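# Fit two printed parts on jig pins, or press CALL

## Task

Mount both loose printed parts on their matching pins in the jig, arranged the way the drawing shows. If the kit ought not to be assembled, do not mount anything: instead, with a closed gripper coming from above, push the blue CALL button fully down and keep it there for one second, without touching any kit part, the jig or the drawing. If the kit is fine, do not touch CALL.

## Robot and tools

Robot: two arms, left_arm and right_arm, each with six joints and a two-finger gripper. Joint order on each arm, base to hand: waist, shoulder, elbow, wrist pitch, wrist yaw, wrist roll. Stated ranges in rad: waist -2.880..2.880, shoulder 0.000..3.142, elbow 0.000..3.019, wrist pitch -1.693..1.571, wrist yaw -1.571..1.571, wrist roll -2.094..2.094. Wrist yaw runs with reversed sign on both arms, in commands and in results alike. Real joint ends may differ by up to 0.084 rad. A target more than 0.084 rad beyond a stated end, and farther out than the current angle, gets the call refused. A target past the real end is clipped, and the result may say "joint sent to its limit".

Scene frame: origin at table-top height, halfway between the nominal arm bases; +x points out over the table, +z up, and left_arm sits on the +y side. Image left and right do not match arm names. Calibrated bases: left_arm at (+0.007, +0.272, 0) m, quat_wxyz (+1.000, 0, 0, -0.013); right_arm at (+0.027, -0.339, 0) m, quat_wxyz (+1.000, 0, 0, -0.008). Fingers point along the gripper's +z and open along its y. end_effector_position is the point between the pads, about 1 cm behind the tips. Reported hand poses may be wrong by a few cm, more at long reach.

A row is always 14 numbers: left_arm's six joint angles then its opening, then right_arm's six angles then its opening. Angles are absolute joint targets in radians, not offsets. Opening runs from -1 (closed) to +1 (fully open); between the ends it sets where grip_measured should read. Send both arms' numbers every time; to keep an arm or gripper unchanged, repeat its current Joint targets and Tool commands values (a 0 opening is a real command).

execute_actions: "actions" is a list of actions; each action is a list of at most 15 rows, one per 1/30 s step, and a short action keeps its last row for the remaining steps. "cameras" takes names, ["all"] or []; by default images come only with an empty actions list. Each step, a joint's target is kept within a set lead of its measured angle (0.716 rad waist/shoulder, 0.645 elbow, 0.69 wrist pitch, 1.84 wrist yaw, 3.24 wrist roll), and if targets would shift a hand over 110 mm, that arm's targets are scaled back. Unfinished motion may need to be commanded again.

move: "target" is one 14-number row or a list of up to 15 rows (absolute joint angles plus openings); all joints travel together, so hands move on curves and nothing is avoided. "speed" is in rad/s for the joint with the farthest to go, 0.01 to 12.57, default 0.5; one value or one per target. "blend" (rad) rounds corners of a list; 0 stops at each. "opening_speed" (at least 0.2 per s on the -1..1 scale) makes fingers change gradually; use it to close gently on fragile parts. "grip_force" is newtons per pad, 10 to 50, one value or one per arm, kept until changed; lower forces close slower. "blocking": false returns after about 0.5 s while motion continues; a new move then takes over. A list spends one 10 s budget in total. The result adds a "move:" line: done, off_target (resting over 0.035 rad from target), moving, held or fault, possibly limits=held.

wait: "seconds" 0 to 10; arms hold their last command, a running move goes on. stop: brakes the running move (needs stopping distance). zoom_image: "camera" (cam_high, cam_over, cam_left_wrist, cam_right_wrist) and "region" [x0, y0, x1, y1] in pixels from the top-left, at most 504 wide and 504 high, only for cameras in the latest images. All cameras are 672x504. finished_scene: ends the scene permanently; "scene" is 1 and optional.

Results: end_effector_position (m) and end_effector_quat_wxyz in the scene frame. Joint positions and Joint velocities give seven values per arm: the six joints (rad, rad/s) then pad gap in m (0.094 fully open). grip_measured uses the opening scale; empty it may read up to 2.5 mm wide, and on a firmly held hard part a bit narrower than the part. Joint targets shows what joints are being driven to now; Tool commands shows current gripper commands. Joint torques (no gripper entry) include arm weight, offsets and noise; positive means toward larger angles; entries 3 and 4 wrap at ±28 N m. "joint command not followed" means the clearance check altered targets. Velocities may say "within noise". Action results also list joint angles at some steps. MOTOR HOT appears near 85 °C; at 100 °C an arm goes limp for 30 to 60 s or more, so avoid long holding, stretching or pushing at unreachable poses.

Avoid: any hit or squeeze between the two arms (a gripper must never close on the other's fingers), fast impacts with fixed or heavy objects, hard pushes, dropping parts from height, releasing parts while moving, and anything leaving the table. Arm stops cost time. To release, command an opening well above grip_measured. The finished result must hold without the robot touching it.

Each tool is called after "Request:" in YAML: its name, and indented under it one key for each argument.

## Session

Request:
execute_actions:
  actions: []

Scene clock: 0.00 s.
left_arm: end_effector_position=(+0.3191, +0.4443, +0.1504) grip_measured=+1.000 end_effector_quat_wxyz=(+0.181, +0.171, +0.961, +0.121) | right_arm: end_effector_position=(+0.3073, -0.0740, +0.2355) grip_measured=+1.000 end_effector_quat_wxyz=(-0.015, +0.854, -0.520, +0.014)
Joint positions: left_arm=[0.556 1.04 0.73 -0.825 -0.049 0.87 0.094] | right_arm=[0.784 1.326 1.244 -1.453 -0.02 -1.282 0.094]
Joint velocities: within noise
Joint torques (N m): no reading
Heat: left arm: hottest wrist yaw 31 °C; right arm: hottest shoulder 31 °C.
Joint targets: left_arm=[0.556 1.040 0.756 -0.822 -0.049 0.870] | right_arm=[0.784 1.323 1.271 -1.452 -0.020 -1.282]
Tool commands: left_gripper/opening=+1.0 right_gripper/opening=+1.0

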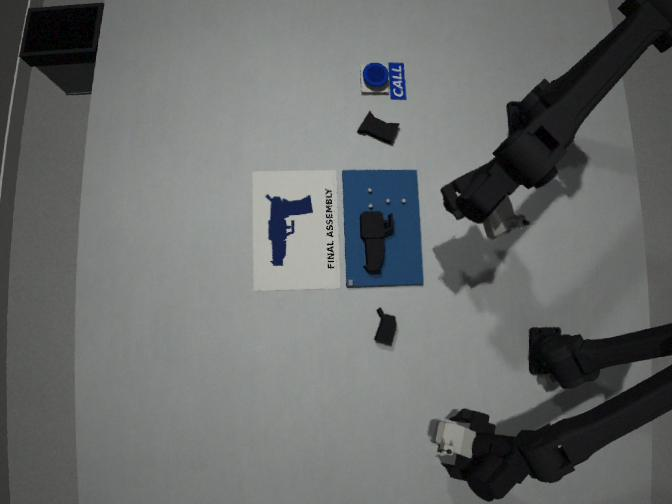

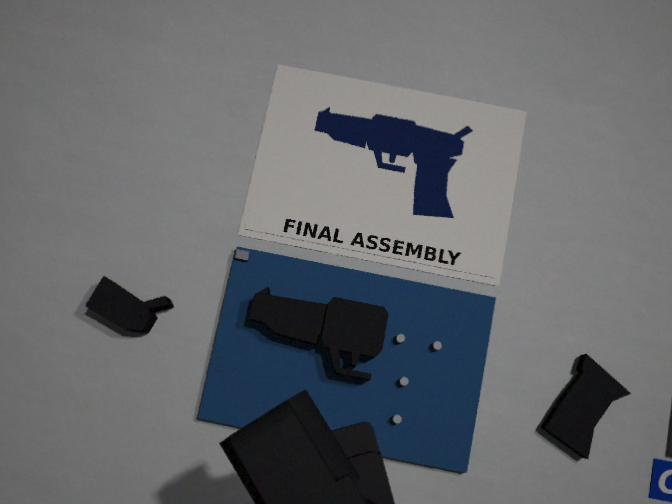

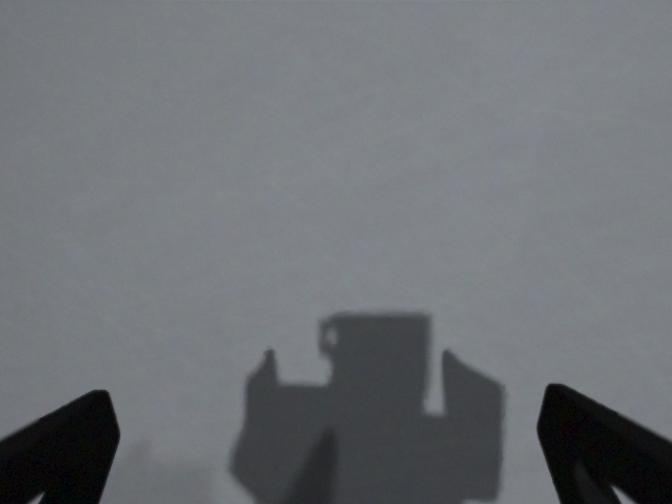

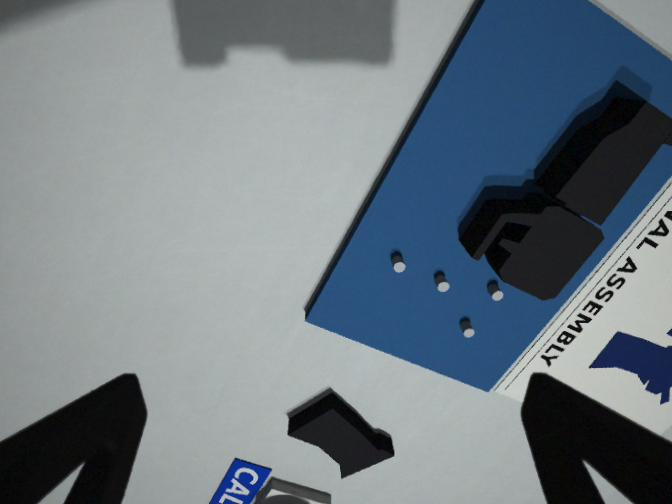

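The drawing and parts are a 3D-printed pistol, so I won't assemble it. I'll press CALL instead.

Request:
move:
  target:
    - [0.556,1.04,0.756,-0.822,-0.049,0.87,1,0.35,1.323,1.271,-1.519,-0.02,-1.282,-1]
    - [0.556,1.04,0.756,-0.822,-0.049,0.87,1,-0.1,1.423,1.271,-1.419,-0.02,-1.282,-1]
  blend: 0.1
  speed: 0.8
  cameras: ["all"]

Scene clock: 9.43 s.
left_arm: end_effector_position=(+0.3191, +0.4443, +0.1504) grip_measured=+1.000 end_effector_quat_wxyz=(+0.181, +0.171, +0.961, +0.121) | right_arm: end_effector_position=(+0.4233, -0.3934, +0.1988) grip_measured=-0.983 end_effector_quat_wxyz=(-0.021, -0.546, +0.838, +0.005)
Joint positions: left_arm=[0.556 1.04 0.73 -0.825 -0.049 0.87 0.094] | right_arm=[-0.111 1.424 1.244 -1.429 -0.02 -1.282 0.001]
Joint torques (N m): left_arm=[1.26 -6.53 11.36 0.76 0 0.05] | right_arm=[0.44 -9.41 11.15 0.66 0.11 -0.09]
Heat: left arm: hottest elbow 31 °C; right arm: hottest shoulder 31 °C.
Joint targets: left_arm=[0.556 1.040 0.756 -0.822 -0.049 0.870] | right_arm=[-0.100 1.423 1.271 -1.419 -0.020 -1.282]
move: done

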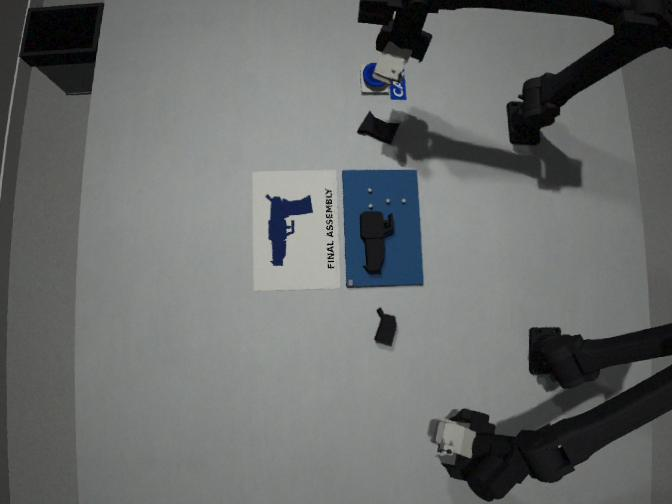

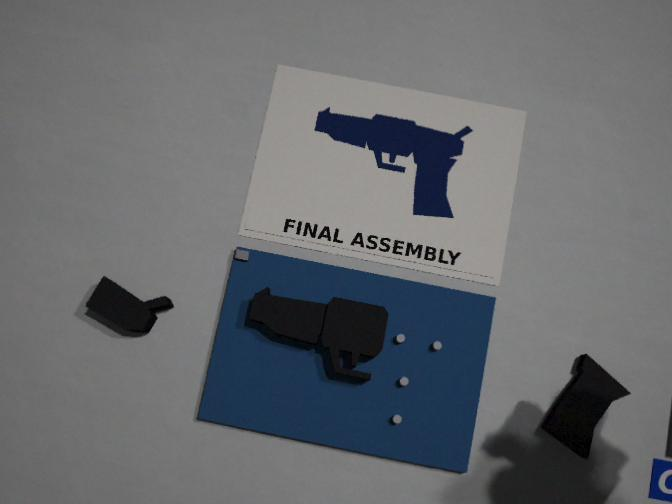

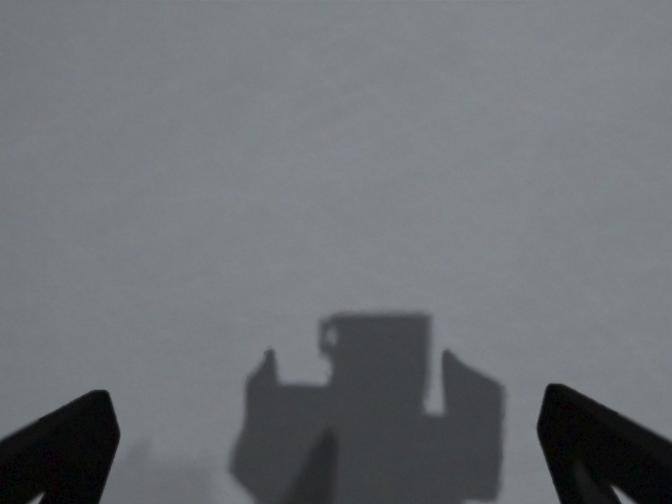

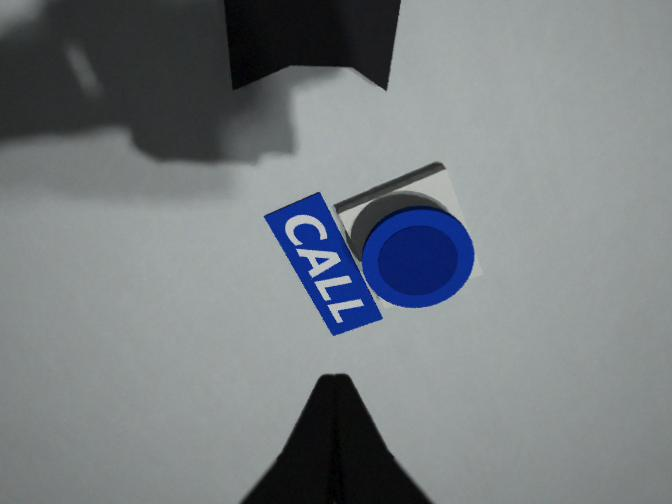

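Request:
move:
  target: [0.556,1.04,0.756,-0.822,-0.049,0.87,1,-0.125,1.687,1.338,-1.195,-0.02,-1.282,-1]
  cameras: ["cam_high","cam_right_wrist"]

Scene clock: 17.27 s.
left_arm: end_effector_position=(+0.3191, +0.4443, +0.1504) grip_measured=+1.000 end_effector_quat_wxyz=(+0.181, +0.171, +0.961, +0.121) | right_arm: end_effector_position=(+0.4974, -0.4047, +0.0943) grip_measured=-0.983 end_effector_quat_wxyz=(-0.027, -0.544, +0.839, +0.009)
Joint positions: left_arm=[0.556 1.04 0.73 -0.825 -0.049 0.87 0.094] | right_arm=[-0.115 1.702 1.284 -1.205 -0.02 -1.282 0.001]
Joint torques (N m): left_arm=[0.91 -6.71 11.33 0.98 -0.01 0.05] | right_arm=[-1.2 -13.74 12.44 0.65 0.11 -0.09]
Heat: left arm: hottest elbow 32 °C; right arm: hottest shoulder 32 °C.
Joint targets: left_arm=[0.556 1.040 0.756 -0.822 -0.049 0.870] | right_arm=[-0.125 1.687 1.338 -1.195 -0.020 -1.282]
move: off_target (right_arm); right_arm: the elbow is farthest, 0.054 rad from its target
Images, in order (width x height): cam_high 672x504, cam_right_wrist 672x504.

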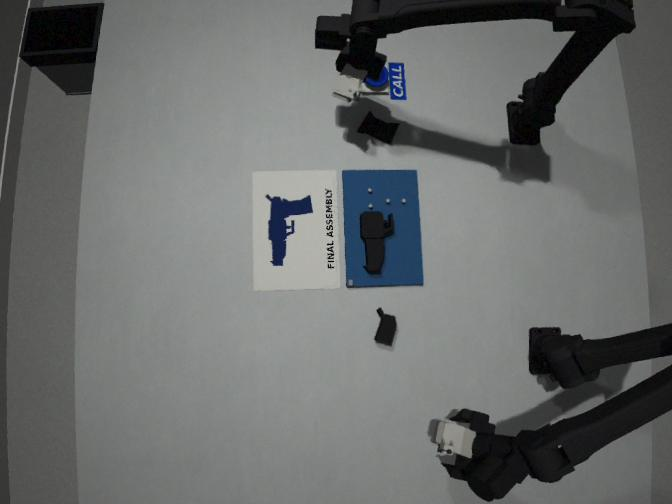

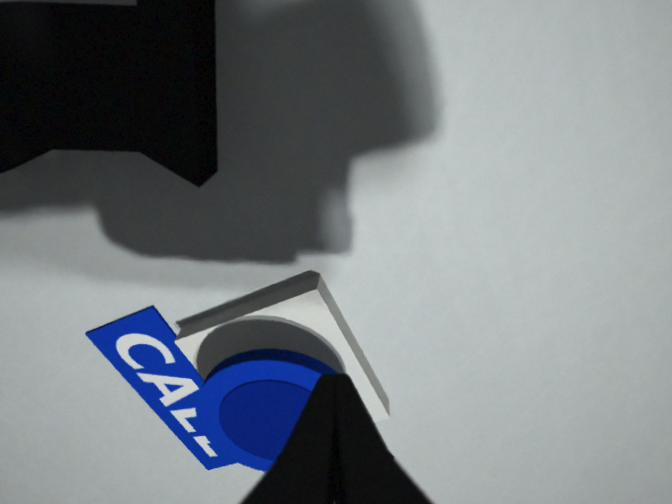

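Request:
move:
  target: [0.556,1.04,0.756,-0.822,-0.049,0.87,1,-0.217,1.557,1.2,-1.137,-0.02,-1.282,-1]
  cameras: ["cam_high","cam_right_wrist"]

Scene clock: 25.43 s.
left_arm: end_effector_position=(+0.3191, +0.4443, +0.1504) grip_measured=+1.000 end_effector_quat_wxyz=(+0.181, +0.171, +0.961, +0.121) | right_arm: end_effector_position=(+0.4744, -0.4505, +0.1335) grip_measured=-0.983 end_effector_quat_wxyz=(+0.020, -0.498, +0.866, -0.033)
Joint positions: left_arm=[0.556 1.04 0.73 -0.825 -0.049 0.87 0.094] | right_arm=[-0.22 1.553 1.207 -1.149 -0.02 -1.282 0.001]
Joint torques (N m): left_arm=[1.2 -6.42 11.41 0.9 0 0.04] | right_arm=[-0.21 -10.58 8.12 0.98 0.09 -0.08]
Heat: left arm: hottest elbow 33 °C; right arm: hottest shoulder 32 °C.
Joint targets: left_arm=[0.556 1.040 0.756 -0.822 -0.049 0.870] | right_arm=[-0.217 1.557 1.200 -1.137 -0.020 -1.282]
move: done
Images, in order (width x height): cam_high 672x504, cam_right_wrist 672x504.

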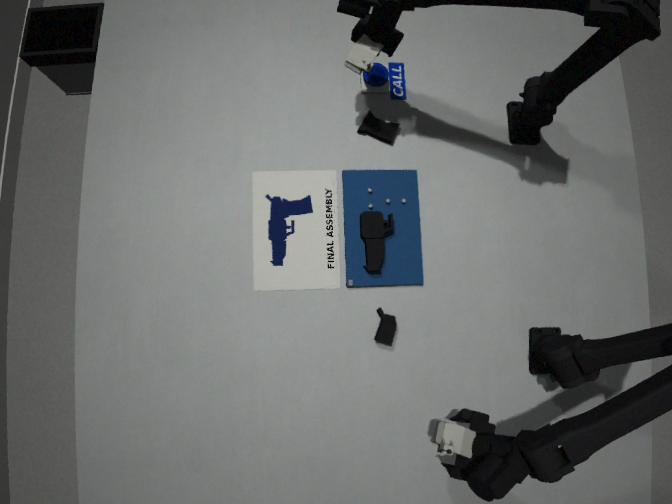

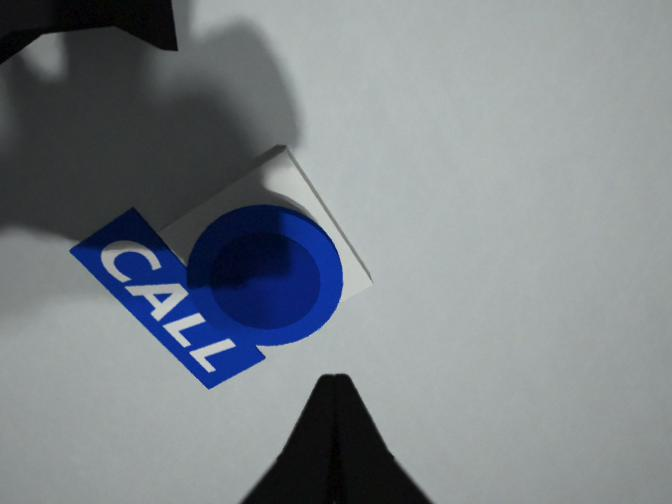

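Request:
move:
  target: [0.556,1.04,0.756,-0.822,-0.049,0.87,1,-0.206,1.538,1.15,-1.17,-0.02,-1.282,-1]
  cameras: ["cam_high","cam_right_wrist"]

Scene clock: 32.33 s.
left_arm: end_effector_position=(+0.3191, +0.4443, +0.1504) grip_measured=+1.000 end_effector_quat_wxyz=(+0.181, +0.171, +0.961, +0.121) | right_arm: end_effector_position=(+0.4515, -0.4443, +0.1139) grip_measured=-0.983 end_effector_quat_wxyz=(-0.003, -0.500, +0.866, -0.011)
Joint positions: left_arm=[0.556 1.04 0.73 -0.825 -0.049 0.87 0.094] | right_arm=[-0.218 1.553 1.154 -1.161 -0.02 -1.282 0.001]
Joint torques (N m): left_arm=[0.79 -6.83 11.34 0.75 0.02 0.06] | right_arm=[0.56 -11.63 8.05 0.09 0.1 -0.08]
Heat: left arm: hottest elbow 33 °C; right arm: hottest shoulder 32 °C.
Joint targets: left_arm=[0.556 1.040 0.756 -0.822 -0.049 0.870] | right_arm=[-0.206 1.538 1.150 -1.170 -0.020 -1.282]
move: done
Images, in order (width x height): cam_high 672x504, cam_right_wrist 672x504.

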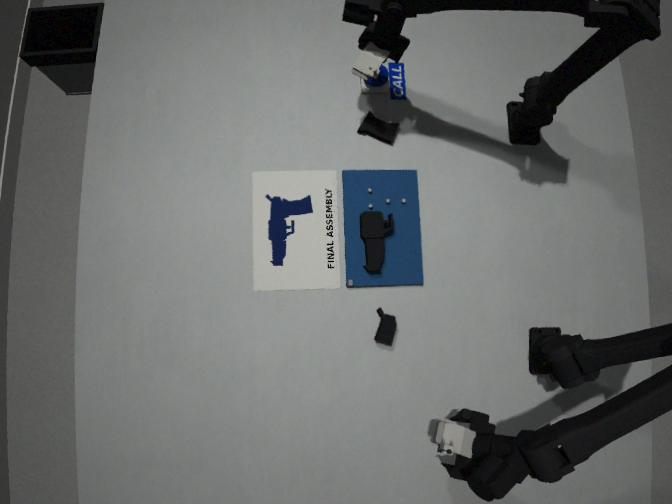

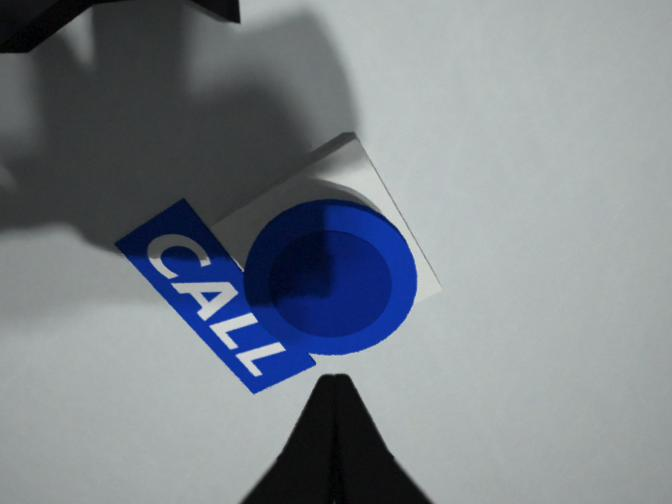

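Request:
move:
  target: [0.556,1.04,0.756,-0.822,-0.049,0.87,1,-0.212,1.565,1.104,-1.112,-0.02,-1.282,-1]
  speed: 0.2
  cameras: ["cam_high","cam_right_wrist"]

Scene clock: 35.17 s.
left_arm: end_effector_position=(+0.3191, +0.4443, +0.1504) grip_measured=+1.000 end_effector_quat_wxyz=(+0.181, +0.171, +0.961, +0.121) | right_arm: end_effector_position=(+0.4434, -0.4423, +0.0961) grip_measured=-0.983 end_effector_quat_wxyz=(-0.008, -0.500, +0.866, -0.007)
Joint positions: left_arm=[0.556 1.04 0.73 -0.825 -0.049 0.87 0.094] | right_arm=[-0.218 1.559 1.11 -1.123 -0.02 -1.282 0.001]
Joint torques (N m): left_arm=[1.44 -6.59 11.26 0.9 -0.02 0.06] | right_arm=[0.09 -9.99 7.72 0.79 0.1 -0.08]
Heat: left arm: hottest elbow 34 °C; right arm: hottest shoulder 32 °C.
Joint targets: left_arm=[0.556 1.040 0.756 -0.822 -0.049 0.870] | right_arm=[-0.212 1.565 1.104 -1.112 -0.020 -1.282]
move: done
Images, in order (width x height): cam_high 672x504, cam_right_wrist 672x504.

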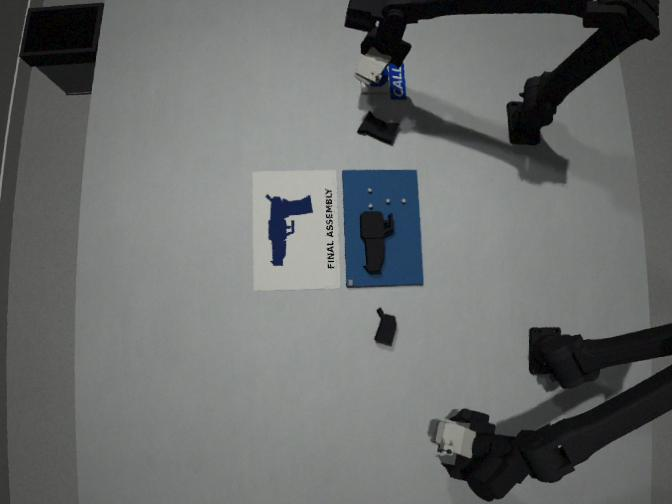

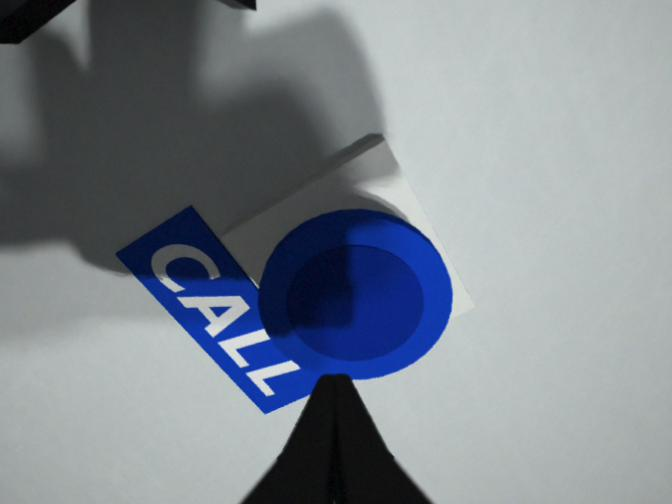

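Request:
move:
  target: [0.556,1.04,0.756,-0.822,-0.049,0.87,1,-0.198,1.6,1.091,-1.064,-0.02,-1.282,-1]
  speed: 0.15
  cameras: ["cam_right_wrist"]

Scene clock: 37.87 s.
left_arm: end_effector_position=(+0.3191, +0.4443, +0.1504) grip_measured=+1.000 end_effector_quat_wxyz=(+0.181, +0.171, +0.961, +0.121) | right_arm: end_effector_position=(+0.4487, -0.4394, +0.0760) grip_measured=-0.983 end_effector_quat_wxyz=(-0.009, -0.504, +0.864, -0.006)
Joint positions: left_arm=[0.556 1.04 0.73 -0.825 -0.049 0.87 0.094] | right_arm=[-0.209 1.597 1.096 -1.075 -0.02 -1.282 0.001]
Joint torques (N m): left_arm=[1.08 -6.36 11.34 0.92 0 0.02] | right_arm=[0.73 -10.64 7.53 0.75 0.11 -0.08]
Heat: left arm: hottest elbow 34 °C; right arm: hottest shoulder 32 °C.
Joint targets: left_arm=[0.556 1.040 0.756 -0.822 -0.049 0.870] | right_arm=[-0.198 1.600 1.091 -1.064 -0.020 -1.282]
move: done
Images, in order (width x height): cam_right_wrist 672x504.

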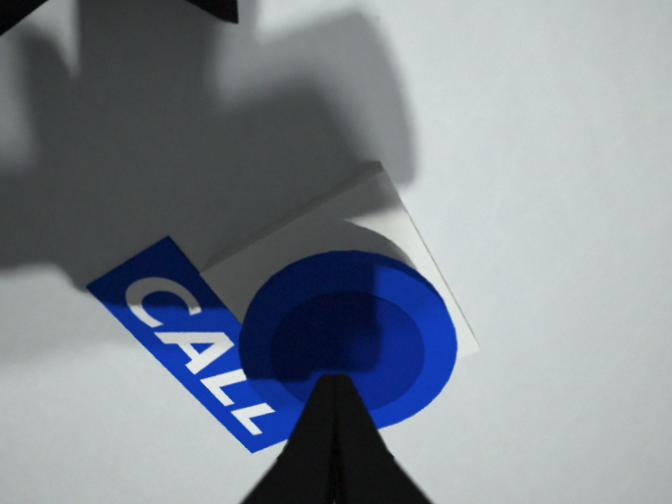

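Request:
move:
  target: [0.556,1.04,0.756,-0.822,-0.049,0.87,1,-0.198,1.618,1.077,-1.032,-0.02,-1.282,-1]
  speed: 0.08
  cameras: ["cam_right_wrist"]

Request:
move:
  target: [0.556,1.04,0.756,-0.822,-0.049,0.87,1,-0.198,1.633,1.067,-1.007,-0.02,-1.282,-1]
  speed: 0.06
  cameras: ["cam_right_wrist"]

Scene clock: 40.17 s.
left_arm: end_effector_position=(+0.3191, +0.4443, +0.1504) grip_measured=+1.000 end_effector_quat_wxyz=(+0.181, +0.171, +0.961, +0.121) | right_arm: end_effector_position=(+0.4498, -0.4396, +0.0651) grip_measured=-0.983 end_effector_quat_wxyz=(-0.008, -0.504, +0.864, -0.007)
Joint positions: left_arm=[0.556 1.04 0.73 -0.825 -0.049 0.87 0.094] | right_arm=[-0.209 1.612 1.083 -1.043 -0.02 -1.282 0.001]
Joint torques (N m): left_arm=[1.03 -7 11.29 0.83 -0.02 0.03] | right_arm=[0.56 -10.52 7.43 0.75 0.09 -0.08]
Heat: left arm: hottest elbow 34 °C; right arm: hottest shoulder 32 °C.
Joint targets: left_arm=[0.556 1.040 0.756 -0.822 -0.049 0.870] | right_arm=[-0.198 1.618 1.077 -1.032 -0.020 -1.282]
move: done
Images, in order (width x height): cam_right_wrist 672x504.

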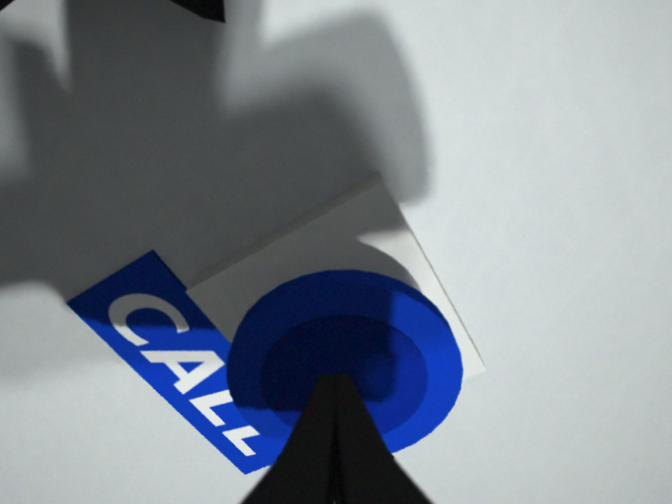

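Scene clock: 40.97 s.
left_arm: end_effector_position=(+0.3191, +0.4443, +0.1504) grip_measured=+1.000 end_effector_quat_wxyz=(+0.181, +0.171, +0.961, +0.121) | right_arm: end_effector_position=(+0.4507, -0.4398, +0.0559) grip_measured=-0.983 end_effector_quat_wxyz=(-0.007, -0.504, +0.864, -0.007)
Joint positions: left_arm=[0.556 1.04 0.73 -0.825 -0.049 0.87 0.094] | right_arm=[-0.209 1.627 1.073 -1.018 -0.02 -1.282 0.001]
Joint torques (N m): left_arm=[0.91 -6.71 11.4 0.73 -0.03 0.06] | right_arm=[0.38 -10.58 7.24 0.79 0.09 -0.08]
Heat: left arm: hottest elbow 34 °C; right arm: hottest shoulder 32 °C.
Joint targets: left_arm=[0.556 1.040 0.756 -0.822 -0.049 0.870] | right_arm=[-0.198 1.633 1.067 -1.007 -0.020 -1.282]
move: done
Images, in order (width x height): cam_right_wrist 672x504.

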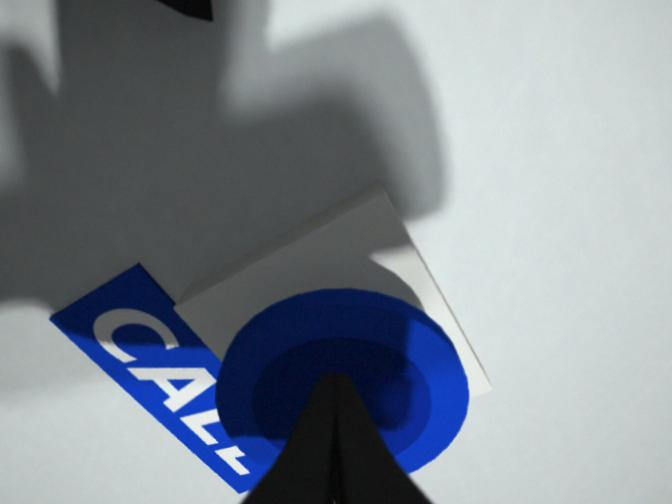

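Request:
move:
  target: [0.556,1.04,0.756,-0.822,-0.049,0.87,1,-0.215,1.645,1.059,-0.987,-0.02,-1.282,-1]
  speed: 0.06
  cameras: ["cam_right_wrist"]

Request:
move:
  target: [0.556,1.04,0.756,-0.822,-0.049,0.87,1,-0.215,1.657,1.051,-0.967,-0.02,-1.282,-1]
  speed: 0.06
  cameras: ["cam_right_wrist"]

Scene clock: 43.50 s.
left_arm: end_effector_position=(+0.3191, +0.4443, +0.1504) grip_measured=+1.000 end_effector_quat_wxyz=(+0.181, +0.171, +0.961, +0.121) | right_arm: end_effector_position=(+0.4510, -0.4399, +0.0488) grip_measured=-0.983 end_effector_quat_wxyz=(-0.007, -0.504, +0.864, -0.007)
Joint positions: left_arm=[0.556 1.04 0.73 -0.825 -0.049 0.87 0.094] | right_arm=[-0.209 1.638 1.065 -0.998 -0.02 -1.282 0.001]
Joint torques (N m): left_arm=[1.2 -6.42 11.37 0.88 -0.01 0.01] | right_arm=[-0.73 -10.29 7.15 0.83 0.1 -0.08]
Heat: left arm: hottest elbow 34 °C; right arm: hottest shoulder 32 °C.
Joint targets: left_arm=[0.556 1.040 0.756 -0.822 -0.049 0.870] | right_arm=[-0.215 1.645 1.059 -0.987 -0.020 -1.282]
move: done
Images, in order (width x height): cam_right_wrist 672x504.

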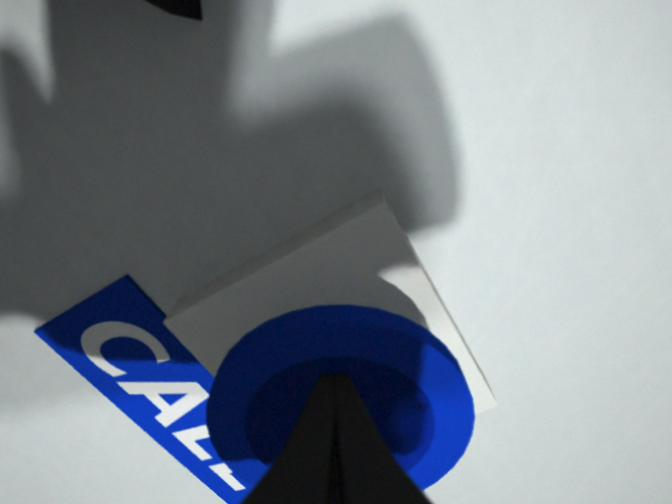

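Scene clock: 44.23 s.
left_arm: end_effector_position=(+0.3191, +0.4443, +0.1504) grip_measured=+1.000 end_effector_quat_wxyz=(+0.181, +0.171, +0.961, +0.121) | right_arm: end_effector_position=(+0.4546, -0.4407, +0.0479) grip_measured=-0.983 end_effector_quat_wxyz=(-0.002, -0.504, +0.864, -0.013)
Joint positions: left_arm=[0.556 1.04 0.73 -0.825 -0.049 0.87 0.094] | right_arm=[-0.209 1.639 1.063 -0.98 -0.02 -1.282 0.001]
Joint torques (N m): left_arm=[0.97 -6.95 11.25 0.81 -0.02 0.04] | right_arm=[-0.67 -9.64 6.65 0.92 0.1 -0.07]
Heat: left arm: hottest elbow 34 °C; right arm: hottest shoulder 32 °C.
Joint targets: left_arm=[0.556 1.040 0.756 -0.822 -0.049 0.870] | right_arm=[-0.215 1.657 1.051 -0.967 -0.020 -1.282]
move: done
Images, in order (width x height): cam_right_wrist 672x504.

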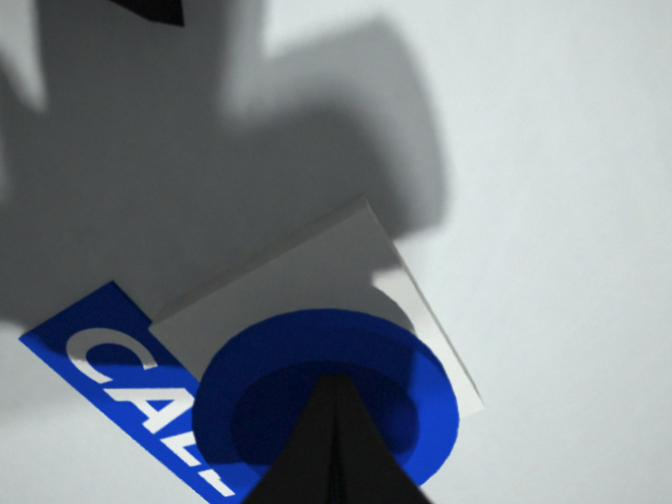

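Request:
move:
  target: [0.556,1.04,0.756,-0.822,-0.049,0.87,1,-0.215,1.682,1.034,-0.96,-0.02,-1.282,-1]
  speed: 0.06
  cameras: ["cam_right_wrist"]

Request:
move:
  target: [0.556,1.04,0.756,-0.822,-0.049,0.87,1,-0.215,1.702,1.02,-0.95,-0.02,-1.282,-1]
  speed: 0.06
  cameras: ["cam_right_wrist"]

Scene clock: 46.57 s.
left_arm: end_effector_position=(+0.3191, +0.4443, +0.1504) grip_measured=+1.000 end_effector_quat_wxyz=(+0.181, +0.171, +0.961, +0.121) | right_arm: end_effector_position=(+0.4541, -0.4406, +0.0439) grip_measured=-0.983 end_effector_quat_wxyz=(-0.002, -0.504, +0.864, -0.012)
Joint positions: left_arm=[0.556 1.04 0.73 -0.825 -0.049 0.87 0.094] | right_arm=[-0.209 1.644 1.058 -0.971 -0.02 -1.282 0.001]
Joint torques (N m): left_arm=[0.79 -6.65 11.33 0.85 -0.03 0.05] | right_arm=[-0.73 -8.23 5.61 0.83 0.11 -0.08]
Heat: left arm: hottest elbow 34 °C; right arm: hottest shoulder 32 °C.
Joint targets: left_arm=[0.556 1.040 0.756 -0.822 -0.049 0.870] | right_arm=[-0.215 1.682 1.034 -0.960 -0.020 -1.282]
move: off_target (right_arm); right_arm: the shoulder is farthest, 0.038 rad from its target
Images, in order (width x height): cam_right_wrist 672x504.

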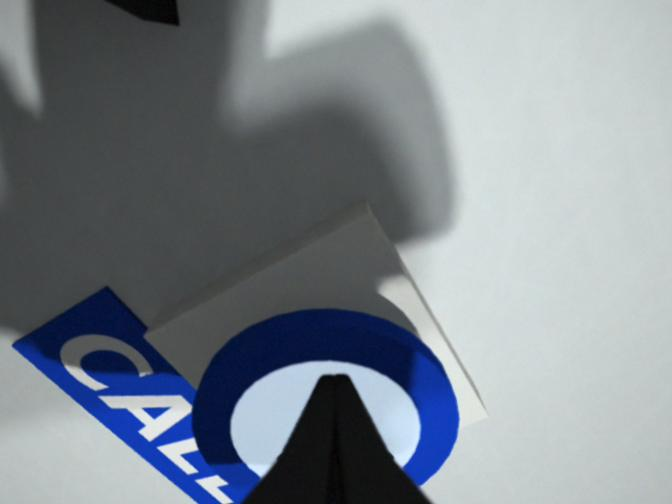

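Scene clock: 47.27 s.
left_arm: end_effector_position=(+0.3191, +0.4443, +0.1504) grip_measured=+1.000 end_effector_quat_wxyz=(+0.181, +0.171, +0.961, +0.121) | right_arm: end_effector_position=(+0.4537, -0.4405, +0.0422) grip_measured=-0.983 end_effector_quat_wxyz=(-0.002, -0.504, +0.864, -0.012)
Joint positions: left_arm=[0.556 1.04 0.73 -0.825 -0.049 0.87 0.094] | right_arm=[-0.209 1.646 1.055 -0.966 -0.02 -1.282 0.001]
Joint torques (N m): left_arm=[1.14 -6.65 11.33 0.92 0.01 0.02] | right_arm=[-0.56 -6.95 4.74 1.05 0.1 -0.1]
Heat: left arm: hottest elbow 34 °C; right arm: hottest shoulder 32 °C.
Joint targets: left_arm=[0.556 1.040 0.756 -0.822 -0.049 0.870] | right_arm=[-0.215 1.702 1.020 -0.950 -0.020 -1.282]
move: off_target (right_arm); right_arm: the shoulder is farthest, 0.056 rad from its target
Images, in order (width x height): cam_right_wrist 672x504.

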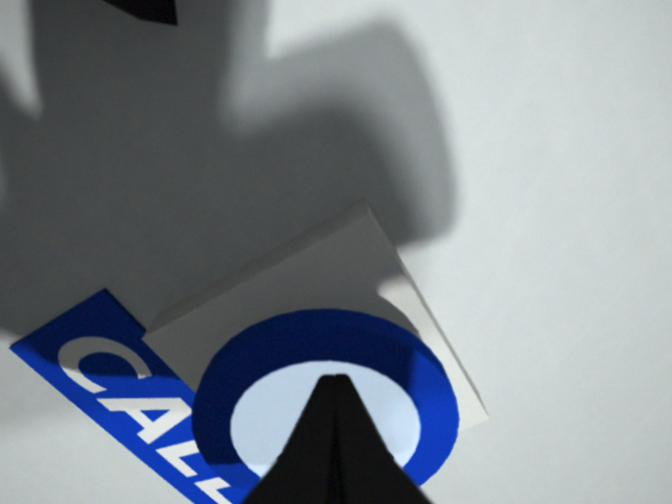

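Request:
wait:
  seconds: 1.3
  cameras: ["cam_right_wrist"]

Request:
move:
  target:
    - [0.556,1.04,0.756,-0.822,-0.049,0.87,1,-0.209,1.64,1.067,-0.998,-0.02,-1.282,-1]
    - [0.556,1.04,0.756,-0.822,-0.049,0.87,1,-0.209,1.55,1.16,-1.17,-0.02,-1.282,-1]
  blend: 0.03
  speed: [0.1,0.3]
  cameras: ["cam_high","cam_right_wrist"]

Scene clock: 50.23 s.
left_arm: end_effector_position=(+0.3191, +0.4443, +0.1504) grip_measured=+1.000 end_effector_quat_wxyz=(+0.181, +0.171, +0.961, +0.121) | right_arm: end_effector_position=(+0.4537, -0.4405, +0.0422) grip_measured=-0.983 end_effector_quat_wxyz=(-0.002, -0.504, +0.864, -0.012)
Joint positions: left_arm=[0.556 1.04 0.73 -0.825 -0.049 0.87 0.094] | right_arm=[-0.209 1.646 1.055 -0.966 -0.02 -1.282 0.001]
Joint torques (N m): left_arm=[1.32 -6.77 11.43 0.8 0.01 0.04] | right_arm=[-0.79 -6.89 4.71 1.01 0.09 -0.08]
Heat: left arm: hottest elbow 34 °C; right arm: hottest shoulder 32 °C.
Joint targets: left_arm=[0.556 1.040 0.756 -0.822 -0.049 0.870] | right_arm=[-0.215 1.702 1.020 -0.950 -0.020 -1.282]
Tool commands: left_gripper/opening=+1.0 right_gripper/opening=-1.0
wait: 1.30 s; at rest from the start
Images, in order (width x height): cam_right_wrist 672x504.

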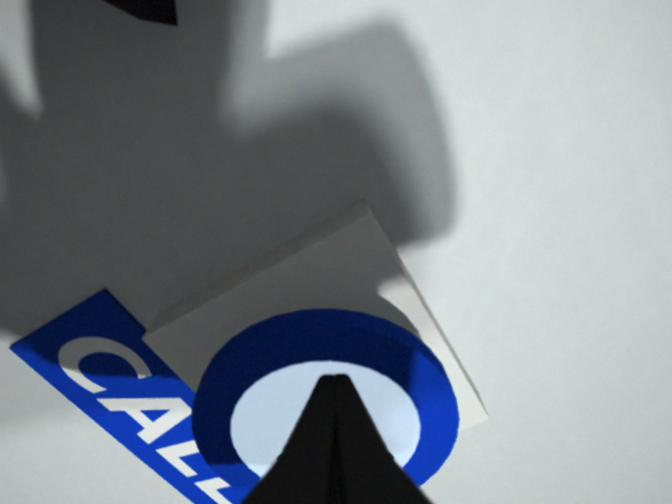

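Scene clock: 51.87 s.
left_arm: end_effector_position=(+0.3191, +0.4443, +0.1504) grip_measured=+1.000 end_effector_quat_wxyz=(+0.181, +0.171, +0.961, +0.121) | right_arm: end_effector_position=(+0.4372, -0.4367, +0.1009) grip_measured=-0.983 end_effector_quat_wxyz=(-0.017, -0.504, +0.864, +0.002)
Joint positions: left_arm=[0.556 1.04 0.73 -0.825 -0.049 0.87 0.094] | right_arm=[-0.209 1.551 1.114 -1.161 -0.02 -1.282 0.001]
Joint torques (N m): left_arm=[0.91 -6.36 11.21 0.84 -0.01 0.03] | right_arm=[-0.21 -10.23 11.79 -0.03 0.1 -0.08]
Heat: left arm: hottest elbow 35 °C; right arm: hottest shoulder 32 °C.
Joint targets: left_arm=[0.556 1.040 0.756 -0.822 -0.049 0.870] | right_arm=[-0.209 1.550 1.160 -1.170 -0.020 -1.282]
move: off_target (right_arm); right_arm: the elbow is farthest, 0.046 rad from its target
Images, in order (width x height): cam_high 672x504, cam_right_wrist 672x504.

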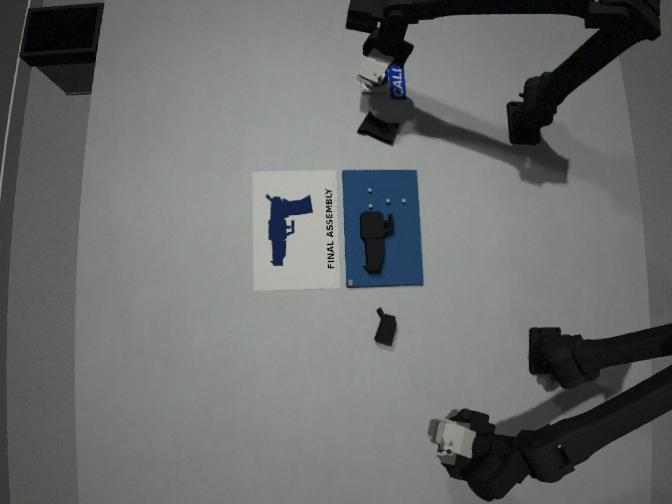

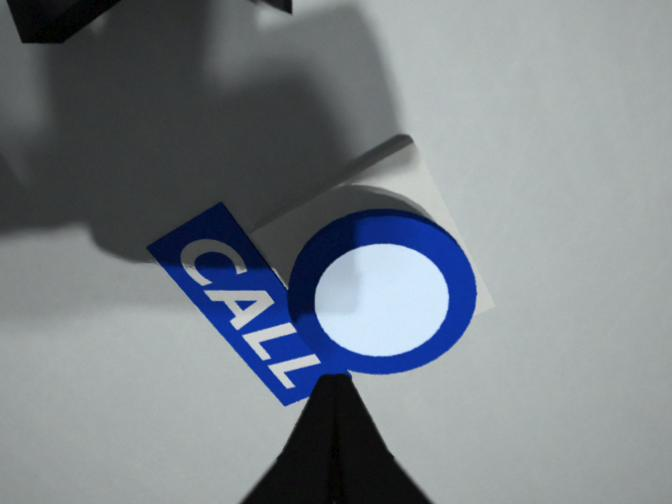

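Light is latched.

Request:
finished_scene:

The scene is finished: the task was done.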